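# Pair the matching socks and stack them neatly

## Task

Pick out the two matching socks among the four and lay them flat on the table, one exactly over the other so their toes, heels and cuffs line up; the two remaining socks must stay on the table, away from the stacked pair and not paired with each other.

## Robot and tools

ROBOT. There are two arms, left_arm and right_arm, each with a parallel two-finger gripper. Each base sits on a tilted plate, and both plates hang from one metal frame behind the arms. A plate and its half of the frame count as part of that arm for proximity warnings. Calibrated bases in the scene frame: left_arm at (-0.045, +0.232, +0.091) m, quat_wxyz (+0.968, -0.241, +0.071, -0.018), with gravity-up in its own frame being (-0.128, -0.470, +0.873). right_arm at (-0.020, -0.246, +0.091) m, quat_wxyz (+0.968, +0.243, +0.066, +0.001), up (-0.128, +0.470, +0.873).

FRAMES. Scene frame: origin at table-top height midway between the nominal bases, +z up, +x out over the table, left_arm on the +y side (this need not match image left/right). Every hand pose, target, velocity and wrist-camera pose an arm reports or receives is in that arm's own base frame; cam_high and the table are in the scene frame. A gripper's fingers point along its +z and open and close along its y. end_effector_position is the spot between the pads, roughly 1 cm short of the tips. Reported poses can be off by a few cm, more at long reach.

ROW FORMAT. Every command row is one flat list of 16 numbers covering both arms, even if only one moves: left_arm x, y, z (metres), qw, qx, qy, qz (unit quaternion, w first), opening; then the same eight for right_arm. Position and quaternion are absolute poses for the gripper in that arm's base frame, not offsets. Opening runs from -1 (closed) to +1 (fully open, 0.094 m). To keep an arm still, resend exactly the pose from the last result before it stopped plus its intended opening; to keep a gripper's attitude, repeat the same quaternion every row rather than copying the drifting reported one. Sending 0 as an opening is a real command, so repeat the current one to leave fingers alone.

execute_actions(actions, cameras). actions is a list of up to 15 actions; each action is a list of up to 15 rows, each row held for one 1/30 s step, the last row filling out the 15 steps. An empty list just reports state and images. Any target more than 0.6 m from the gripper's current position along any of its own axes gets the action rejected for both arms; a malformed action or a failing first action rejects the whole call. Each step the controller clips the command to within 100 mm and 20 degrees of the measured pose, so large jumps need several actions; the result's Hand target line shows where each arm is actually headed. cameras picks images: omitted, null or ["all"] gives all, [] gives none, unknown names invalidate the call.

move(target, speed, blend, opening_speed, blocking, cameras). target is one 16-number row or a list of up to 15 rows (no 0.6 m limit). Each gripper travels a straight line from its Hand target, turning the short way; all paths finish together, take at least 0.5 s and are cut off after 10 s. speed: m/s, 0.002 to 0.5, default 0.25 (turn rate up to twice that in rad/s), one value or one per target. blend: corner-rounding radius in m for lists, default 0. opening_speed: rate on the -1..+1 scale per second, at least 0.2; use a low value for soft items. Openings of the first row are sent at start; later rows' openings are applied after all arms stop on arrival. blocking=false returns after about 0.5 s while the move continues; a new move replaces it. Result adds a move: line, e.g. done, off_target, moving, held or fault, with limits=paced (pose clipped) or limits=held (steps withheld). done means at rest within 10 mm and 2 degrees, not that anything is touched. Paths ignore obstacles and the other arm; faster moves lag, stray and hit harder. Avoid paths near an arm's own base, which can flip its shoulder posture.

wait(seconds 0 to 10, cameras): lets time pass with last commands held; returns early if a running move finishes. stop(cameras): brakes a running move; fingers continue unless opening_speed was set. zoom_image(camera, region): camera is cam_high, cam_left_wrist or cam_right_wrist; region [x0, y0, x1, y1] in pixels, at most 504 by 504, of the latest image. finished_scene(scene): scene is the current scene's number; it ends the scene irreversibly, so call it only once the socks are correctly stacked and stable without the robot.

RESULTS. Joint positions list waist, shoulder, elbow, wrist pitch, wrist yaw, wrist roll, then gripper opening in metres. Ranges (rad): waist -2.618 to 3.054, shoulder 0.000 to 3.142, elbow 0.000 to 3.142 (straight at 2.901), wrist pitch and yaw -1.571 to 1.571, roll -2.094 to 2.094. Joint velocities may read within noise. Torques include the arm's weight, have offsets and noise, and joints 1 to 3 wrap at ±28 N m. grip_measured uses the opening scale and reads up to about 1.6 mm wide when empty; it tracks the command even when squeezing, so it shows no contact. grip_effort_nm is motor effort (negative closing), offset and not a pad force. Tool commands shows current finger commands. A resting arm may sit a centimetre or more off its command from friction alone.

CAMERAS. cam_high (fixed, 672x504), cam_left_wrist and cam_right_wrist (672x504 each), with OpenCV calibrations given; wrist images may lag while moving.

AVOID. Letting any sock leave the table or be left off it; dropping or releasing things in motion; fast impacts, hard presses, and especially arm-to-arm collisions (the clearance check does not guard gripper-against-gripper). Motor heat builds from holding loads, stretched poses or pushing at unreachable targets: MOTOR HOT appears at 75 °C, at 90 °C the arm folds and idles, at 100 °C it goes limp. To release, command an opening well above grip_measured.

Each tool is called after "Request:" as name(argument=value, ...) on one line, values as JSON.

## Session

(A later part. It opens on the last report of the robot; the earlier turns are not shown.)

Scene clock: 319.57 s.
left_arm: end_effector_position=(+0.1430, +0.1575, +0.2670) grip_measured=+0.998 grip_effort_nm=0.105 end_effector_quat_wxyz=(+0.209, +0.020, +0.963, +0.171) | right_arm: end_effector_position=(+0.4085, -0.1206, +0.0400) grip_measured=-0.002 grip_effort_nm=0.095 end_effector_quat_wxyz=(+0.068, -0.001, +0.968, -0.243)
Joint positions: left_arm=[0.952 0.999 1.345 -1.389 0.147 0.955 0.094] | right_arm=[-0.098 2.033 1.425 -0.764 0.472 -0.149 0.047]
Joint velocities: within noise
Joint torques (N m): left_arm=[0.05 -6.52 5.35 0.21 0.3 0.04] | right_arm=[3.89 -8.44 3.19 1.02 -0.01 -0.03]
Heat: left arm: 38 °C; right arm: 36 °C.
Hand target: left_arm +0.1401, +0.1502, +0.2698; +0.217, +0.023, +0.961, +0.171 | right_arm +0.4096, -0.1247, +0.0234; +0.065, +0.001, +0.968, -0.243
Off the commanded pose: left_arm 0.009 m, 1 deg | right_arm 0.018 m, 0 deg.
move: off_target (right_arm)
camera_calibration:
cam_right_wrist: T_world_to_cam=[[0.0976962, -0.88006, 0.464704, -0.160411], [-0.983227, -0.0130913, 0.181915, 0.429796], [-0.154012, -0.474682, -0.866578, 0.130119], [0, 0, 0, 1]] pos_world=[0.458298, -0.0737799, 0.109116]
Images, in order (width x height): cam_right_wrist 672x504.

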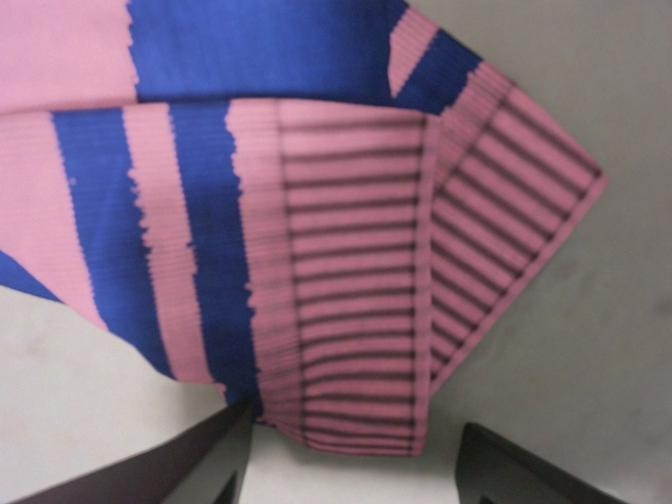

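Request:
move(target=[[0.14,0.15,0.27,0.217,0.023,0.961,0.171,1,0.4144,-0.132,0.0102,0.066,0.001,0.968,-0.243,-1]], opening_speed=0.7, speed=0.06, cameras=["cam_right_wrist"])

Request:
move(target=[[0.14,0.15,0.27,0.217,0.023,0.961,0.171,1,0.4234,-0.0661,0.1162,0.066,0.001,0.968,-0.243,-1]], speed=0.12)

Scene clock: 324.07 s.
left_arm: end_effector_position=(+0.1430, +0.1575, +0.2670) grip_measured=+0.998 grip_effort_nm=0.105 end_effector_quat_wxyz=(+0.209, +0.020, +0.963, +0.171) | right_arm: end_effector_position=(+0.4193, -0.1155, +0.0378) grip_measured=-0.961 grip_effort_nm=-0.984 end_effector_quat_wxyz=(+0.088, -0.006, +0.970, -0.225)
Joint positions: left_arm=[0.952 0.999 1.345 -1.389 0.147 0.955 0.094] | right_arm=[-0.099 2.036 1.425 -0.72 0.43 -0.165 0.002]
Joint velocities: within noise
Joint torques (N m): left_arm=[0.29 -6.42 5.41 0.18 0.3 0.03] | right_arm=[2.82 -6.43 2.84 1.07 0.38 -0.07]
Heat: left arm: 38 °C; right arm: 36 °C.
Hand target: left_arm +0.1401, +0.1502, +0.2698; +0.217, +0.023, +0.961, +0.171 | right_arm +0.4122, -0.1308, +0.0116; +0.065, +0.001, +0.968, -0.242
Off the commanded pose: left_arm 0.009 m, 1 deg | right_arm 0.033 m, 3 deg.
move: off_target (right_arm)
camera_calibration:
cam_right_wrist: T_world_to_cam=[[0.100687, -0.893495, 0.437641, -0.157689], [-0.988654, -0.0405724, 0.144625, 0.441312], [-0.111466, -0.447237, -0.887443, 0.118359], [0, 0, 0, 1]] pos_world=[0.465375, -0.0700545, 0.110223]
Images, in order (width x height): cam_right_wrist 672x504.

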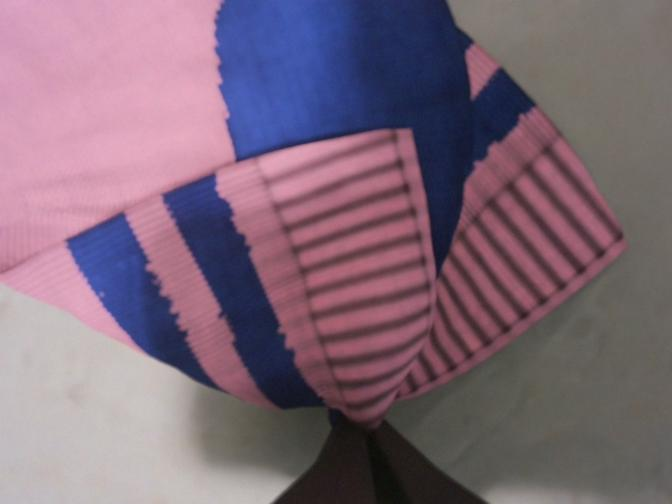

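Scene clock: 325.93 s.
left_arm: end_effector_position=(+0.1430, +0.1575, +0.2670) grip_measured=+0.998 grip_effort_nm=0.105 end_effector_quat_wxyz=(+0.209, +0.020, +0.963, +0.171) | right_arm: end_effector_position=(+0.4198, -0.0718, +0.1120) grip_measured=-0.968 grip_effort_nm=-1.053 end_effector_quat_wxyz=(+0.063, +0.005, +0.969, -0.240)
Joint positions: left_arm=[0.952 0.999 1.345 -1.389 0.147 0.955 0.094] | right_arm=[0.026 2.036 1.729 -1.141 0.488 0.004 0.002]
Joint velocities: within noise
Joint torques (N m): left_arm=[0.2 -6.54 5.48 0.24 0.29 0.05] | right_arm=[6.32 -10.56 7.24 0.15 0.08 0.09]
Heat: left arm: 38 °C; right arm: 36 °C.
Hand target: left_arm +0.1401, +0.1502, +0.2698; +0.217, +0.023, +0.961, +0.171 | right_arm +0.4233, -0.0660, +0.1161; +0.066, +0.001, +0.968, -0.243
Off the commanded pose: left_arm 0.009 m, 1 deg | right_arm 0.008 m, 1 deg.
move: done
camera_calibration:
cam_left_wrist: T_world_to_cam=[[0.139591, -0.947959, -0.286161, 0.207231], [-0.975852, -0.0826639, -0.202187, 0.249938], [0.16801, 0.307474, -0.936607, 0.2643], [0, 0, 0, 1]] pos_world=[0.170571, 0.135842, 0.357381]
cam_right_wrist: T_world_to_cam=[[0.0886429, -0.884365, 0.458301, -0.147803], [-0.982309, -0.00141581, 0.187262, 0.428298], [-0.16496, -0.466793, -0.868846, 0.22281], [0, 0, 0, 1]] pos_world=[0.470577, -0.0260996, 0.181122]

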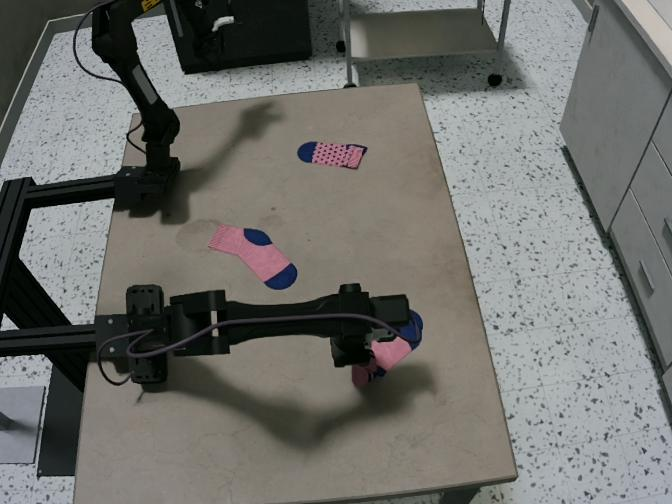

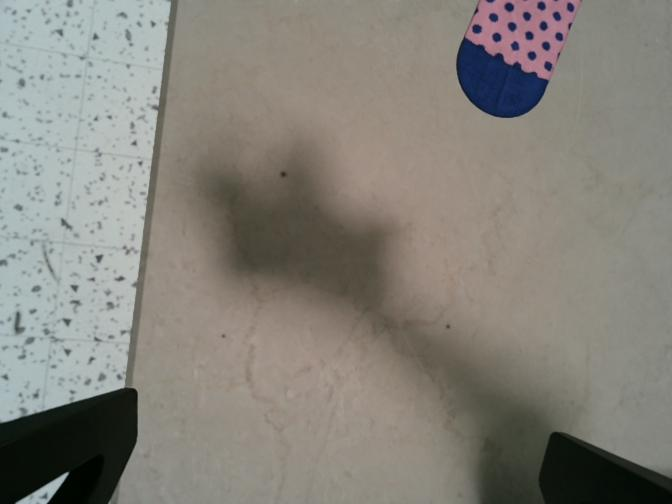

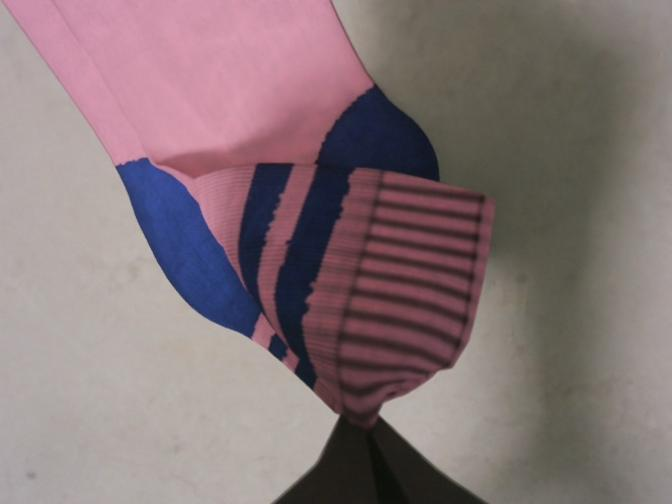

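Request:
move(target=[[0.14,0.15,0.27,0.217,0.023,0.961,0.171,1,0.4258,0.08,0.22,0.066,0.001,0.968,-0.243,-1],[0.14,0.15,0.27,0.217,0.023,0.961,0.171,1,0.4258,0.2359,0.1628,0.066,0.001,0.968,-0.243,-1]], speed=0.15, blend=0.03, cameras=["cam_high","cam_right_wrist","cam_left_wrist"])

Request:
zoom_image(camera="cam_high", region=[270, 150, 470, 350])

Scene clock: 340.13 s.
left_arm: end_effector_position=(+0.1430, +0.1575, +0.2670) grip_measured=+0.998 grip_effort_nm=0.110 end_effector_quat_wxyz=(+0.208, +0.021, +0.963, +0.171) | right_arm: end_effector_position=(+0.4271, +0.2283, +0.1637) grip_measured=-0.968 grip_effort_nm=-1.048 end_effector_quat_wxyz=(+0.197, -0.035, +0.964, -0.173)
Joint positions: left_arm=[0.952 0.999 1.345 -1.389 0.147 0.955 0.094] | right_arm=[0.672 2.382 2.493 -1.556 0.517 0.565 0.002]
Joint velocities: within noise
Joint torques (N m): left_arm=[0.35 -6.46 5.37 0.22 0.32 0.05] | right_arm=[6.75 -9.68 7.3 0.82 -0.04 0.09]
Heat: left arm: 38 °C; right arm: 38 °C.
Hand target: left_arm +0.1401, +0.1502, +0.2698; +0.217, +0.023, +0.961, +0.171 | right_arm +0.4254, +0.2354, +0.1624; +0.197, -0.038, +0.965, -0.169
Off the commanded pose: left_arm 0.009 m, 1 deg | right_arm 0.008 m, 18 deg.
joint sent to its limit (right arm) — joint 4 (wrist pitch), lower limit. The joint targets are off in orientation, not in position.
move: off_target (right_arm)
camera_calibration:
cam_left_wrist: T_world_to_cam=[[0.139247, -0.94796, -0.286326, 0.207324], [-0.975904, -0.0823142, -0.20208, 0.249862], [0.167995, 0.307565, -0.93658, 0.26428], [0, 0, 0, 1]] pos_world=[0.170575, 0.135819, 0.357374]
cam_right_wrist: T_world_to_cam=[[0.124329, -0.919666, 0.3725, 0.100054], [-0.985282, -0.15881, -0.0632288, 0.504426], [0.117306, -0.359156, -0.925876, 0.273192], [0, 0, 0, 1]] pos_world=[0.452516, 0.270243, 0.247566]

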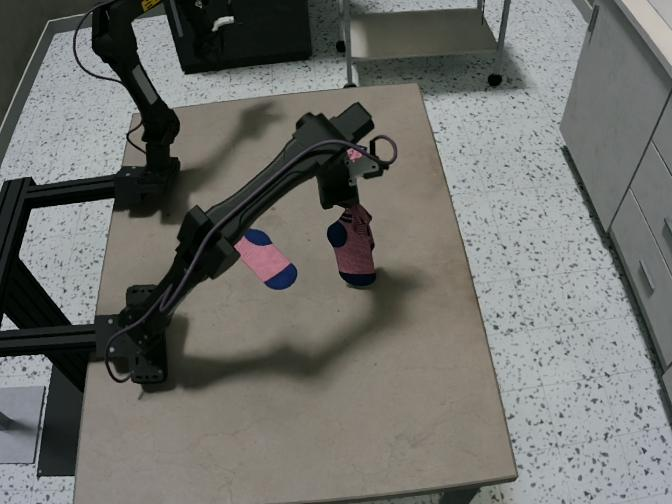

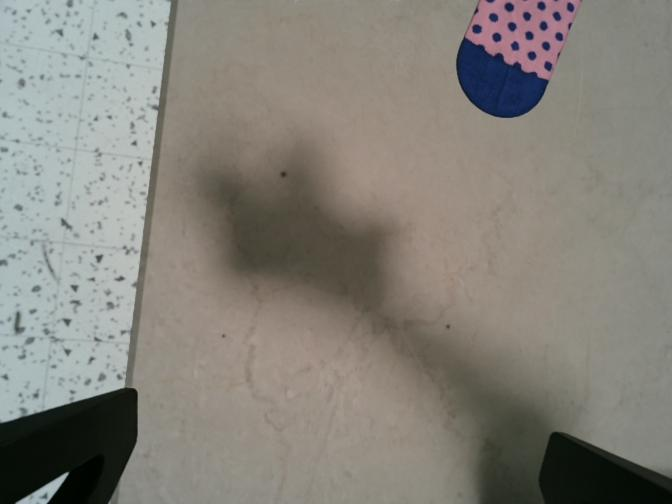

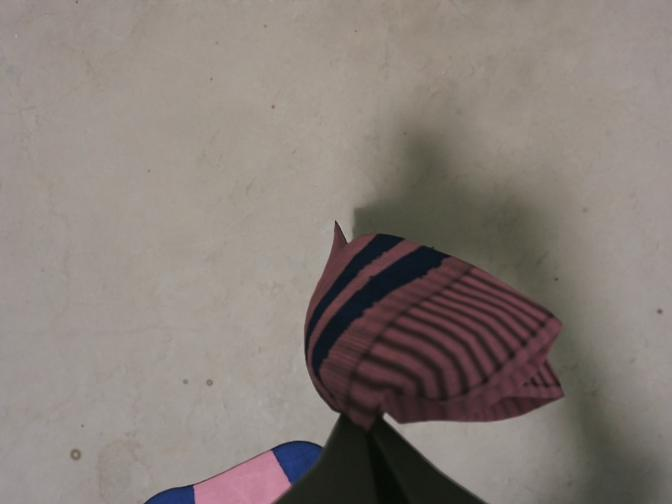

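Scaled by 2.520.

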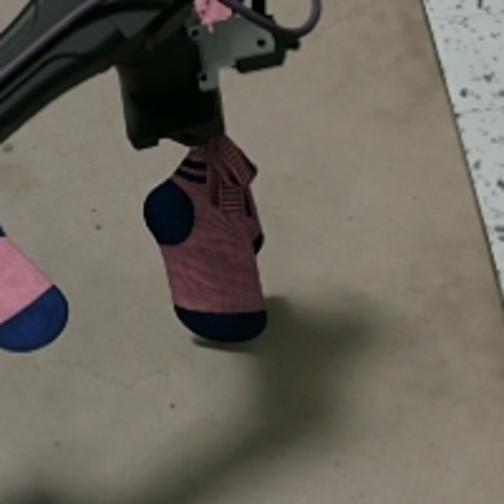

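Request:
move(target=[[0.14,0.15,0.27,0.217,0.023,0.961,0.171,1,0.4328,0.2101,0.1147,0.066,0.001,0.968,-0.243,-1],[0.14,0.15,0.27,0.217,0.023,0.961,0.171,1,0.4326,0.1500,0.1299,0.066,0.001,0.968,-0.243,-1],[0.14,0.15,0.27,0.217,0.023,0.961,0.171,1,0.4350,0.0607,0.1326,0.066,0.001,0.968,-0.243,-1],[0.14,0.15,0.27,0.217,0.023,0.961,0.171,1,0.4419,-0.0252,0.0997,0.066,0.001,0.968,-0.243,-1],[0.14,0.15,0.27,0.217,0.023,0.961,0.171,1,0.4513,-0.1005,0.0443,0.066,0.001,0.968,-0.243,-1],[0.14,0.15,0.27,0.217,0.023,0.961,0.171,1,0.4533,-0.1231,0.0339,0.066,0.001,0.968,-0.243,-1]], speed=0.09, blend=[0.02,0.02,0.02,0.02,0.015,0], cameras=["cam_right_wrist"])

Request:
move(target=[[0.14,0.15,0.27,0.217,0.023,0.961,0.171,1,0.4533,-0.1231,0.0339,0.066,0.001,0.968,-0.243,-0.1],[0.14,0.15,0.27,0.217,0.023,0.961,0.171,1,0.43,-0.08,0.14,0.066,0.001,0.968,-0.243,-0.1],[0.14,0.15,0.27,0.217,0.023,0.961,0.171,1,0.2,-0.08,0.2,0.1012,0.1441,0.9573,-0.2305,-0.1]], speed=[0.1,0.15,0.25], opening_speed=0.7, cameras=["cam_high"])

Request:
zoom_image(camera="cam_high", region=[280, 240, 480, 440])

Scene clock: 352.90 s.
left_arm: end_effector_position=(+0.1430, +0.1575, +0.2670) grip_measured=+0.998 grip_effort_nm=0.100 end_effector_quat_wxyz=(+0.208, +0.021, +0.963, +0.171) | right_arm: end_effector_position=(+0.4486, -0.1095, +0.0429) grip_measured=-0.968 grip_effort_nm=-1.048 end_effector_quat_wxyz=(+0.053, -0.011, +0.970, -0.236)
Joint positions: left_arm=[0.952 0.999 1.345 -1.389 0.147 0.955 0.094] | right_arm=[-0.068 2.2 1.71 -0.926 0.465 -0.128 0.002]
Joint velocities: within noise
Joint torques (N m): left_arm=[0.16 -6.49 5.67 0.21 0.29 0.05] | right_arm=[3.36 -11.75 2.86 1.2 0.1 -0.04]
Heat: left arm: 39 °C; right arm: 39 °C.
Hand target: left_arm +0.1401, +0.1502, +0.2698; +0.217, +0.023, +0.961, +0.171 | right_arm +0.4525, -0.1229, +0.0345; +0.065, +0.001, +0.968, -0.243
Off the commanded pose: left_arm 0.009 m, 1 deg | right_arm 0.017 m, 2 deg.
move: off_target (right_arm); blend cut to 0.0125 m at target 5
camera_calibration:
cam_right_wrist: T_world_to_cam=[[0.124985, -0.884873, 0.448752, -0.167965], [-0.976095, -0.0286052, 0.215454, 0.462436], [-0.177813, -0.464953, -0.867295, 0.155799], [0, 0, 0, 1]] pos_world=[0.500078, -0.0629601, 0.110865]
Images, in order (width x height): cam_right_wrist 672x504.

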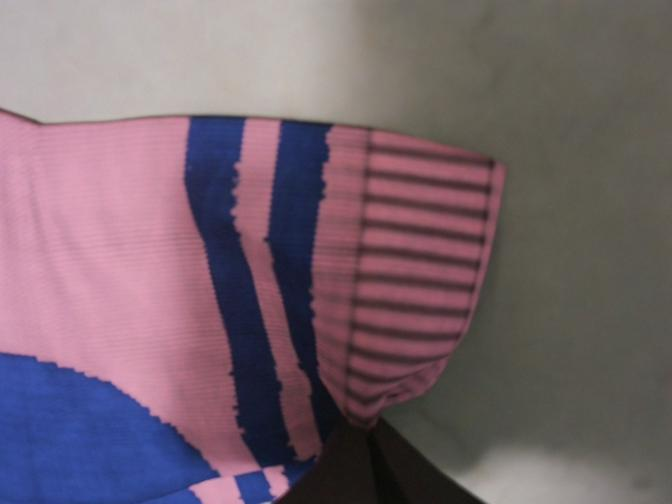

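Scene clock: 356.97 s.
left_arm: end_effector_position=(+0.1430, +0.1575, +0.2670) grip_measured=+0.998 grip_effort_nm=0.105 end_effector_quat_wxyz=(+0.208, +0.021, +0.963, +0.171) | right_arm: end_effector_position=(+0.2065, -0.0821, +0.2054) grip_measured=-0.102 grip_effort_nm=0.095 end_effector_quat_wxyz=(+0.115, +0.150, +0.955, -0.227)
Joint positions: left_arm=[0.952 0.999 1.345 -1.389 0.147 0.955 0.094] | right_arm=[0.003 1.199 1.22 -1.421 0.489 0.271 0.042]
Joint velocities: within noise
Joint torques (N m): left_arm=[0.12 -6.71 5.44 0.2 0.26 0.02] | right_arm=[2.55 -4.18 3.99 0.24 0.04 0.1]
Heat: left arm: 39 °C; right arm: 39 °C.
Hand target: left_arm +0.1401, +0.1502, +0.2698; +0.217, +0.023, +0.961, +0.171 | right_arm +0.2000, -0.0802, +0.2002; +0.101, +0.144, +0.957, -0.231
Off the commanded pose: left_arm 0.009 m, 1 deg | right_arm 0.009 m, 2 deg.
move: done
Images, in order (width x height): cam_high 672x504.

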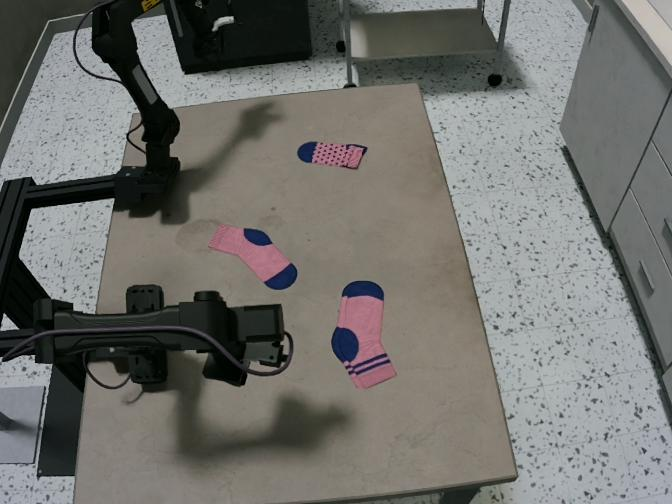

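Scaled by 2.520.

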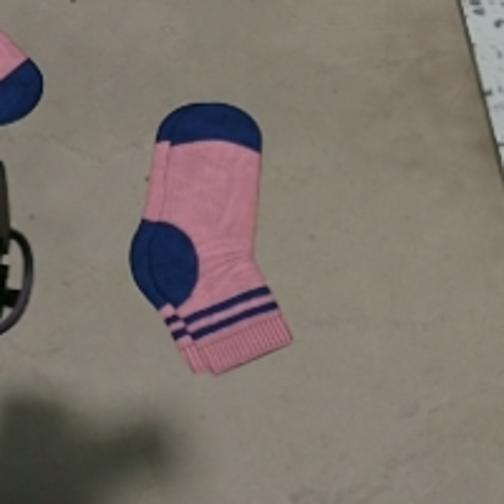

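Request:
move(target=[[0.14,0.15,0.27,0.217,0.023,0.961,0.171,1,0.36,-0.0,0.22,0.066,0.001,0.968,-0.243,-0.1]], speed=0.25, cameras=["cam_right_wrist"])

Scene clock: 361.03 s.
left_arm: end_effector_position=(+0.1430, +0.1575, +0.2670) grip_measured=+0.998 grip_effort_nm=0.095 end_effector_quat_wxyz=(+0.208, +0.021, +0.963, +0.171) | right_arm: end_effector_position=(+0.3581, -0.0044, +0.2153) grip_measured=-0.102 grip_effort_nm=0.100 end_effector_quat_wxyz=(+0.083, +0.007, +0.968, -0.237)
Joint positions: left_arm=[0.952 0.999 1.345 -1.389 0.147 0.955 0.094] | right_arm=[0.227 1.849 1.885 -1.55 0.504 0.227 0.042]
Joint velocities: within noise
Joint torques (N m): left_arm=[0.17 -6.35 5.44 0.2 0.33 0.01] | right_arm=[5.44 -7.82 7.34 0.23 0.09 -0.07]
Heat: left arm: 39 °C; right arm: 38 °C.
Hand target: left_arm +0.1401, +0.1502, +0.2698; +0.217, +0.023, +0.961, +0.171 | right_arm +0.3599, -0.0002, +0.2196; +0.085, -0.004, +0.967, -0.240
Off the commanded pose: left_arm 0.009 m, 1 deg | right_arm 0.007 m, 2 deg.
joint sent to its limit (right arm) — joint 4 (wrist pitch), lower limit. The joint targets still meet the commanded pose.
move: done
camera_calibration:
cam_right_wrist: T_world_to_cam=[[0.0759184, -0.886923, 0.455635, -0.124942], [-0.98879, -0.00804482, 0.149093, 0.358948], [-0.128569, -0.461847, -0.877592, 0.322665], [0, 0, 0, 1]] pos_world=[0.405894, 0.0410953, 0.28658]
Images, in order (width x height): cam_right_wrist 672x504.

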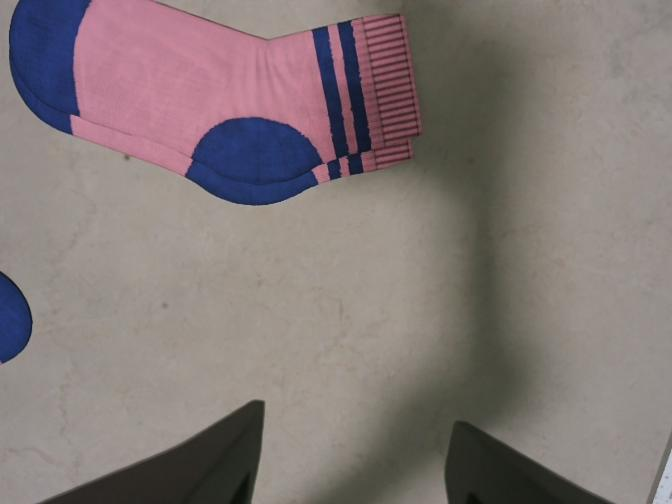

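Request:
finished_scene(scene=2, done=true)

The scene is finished: the task was done.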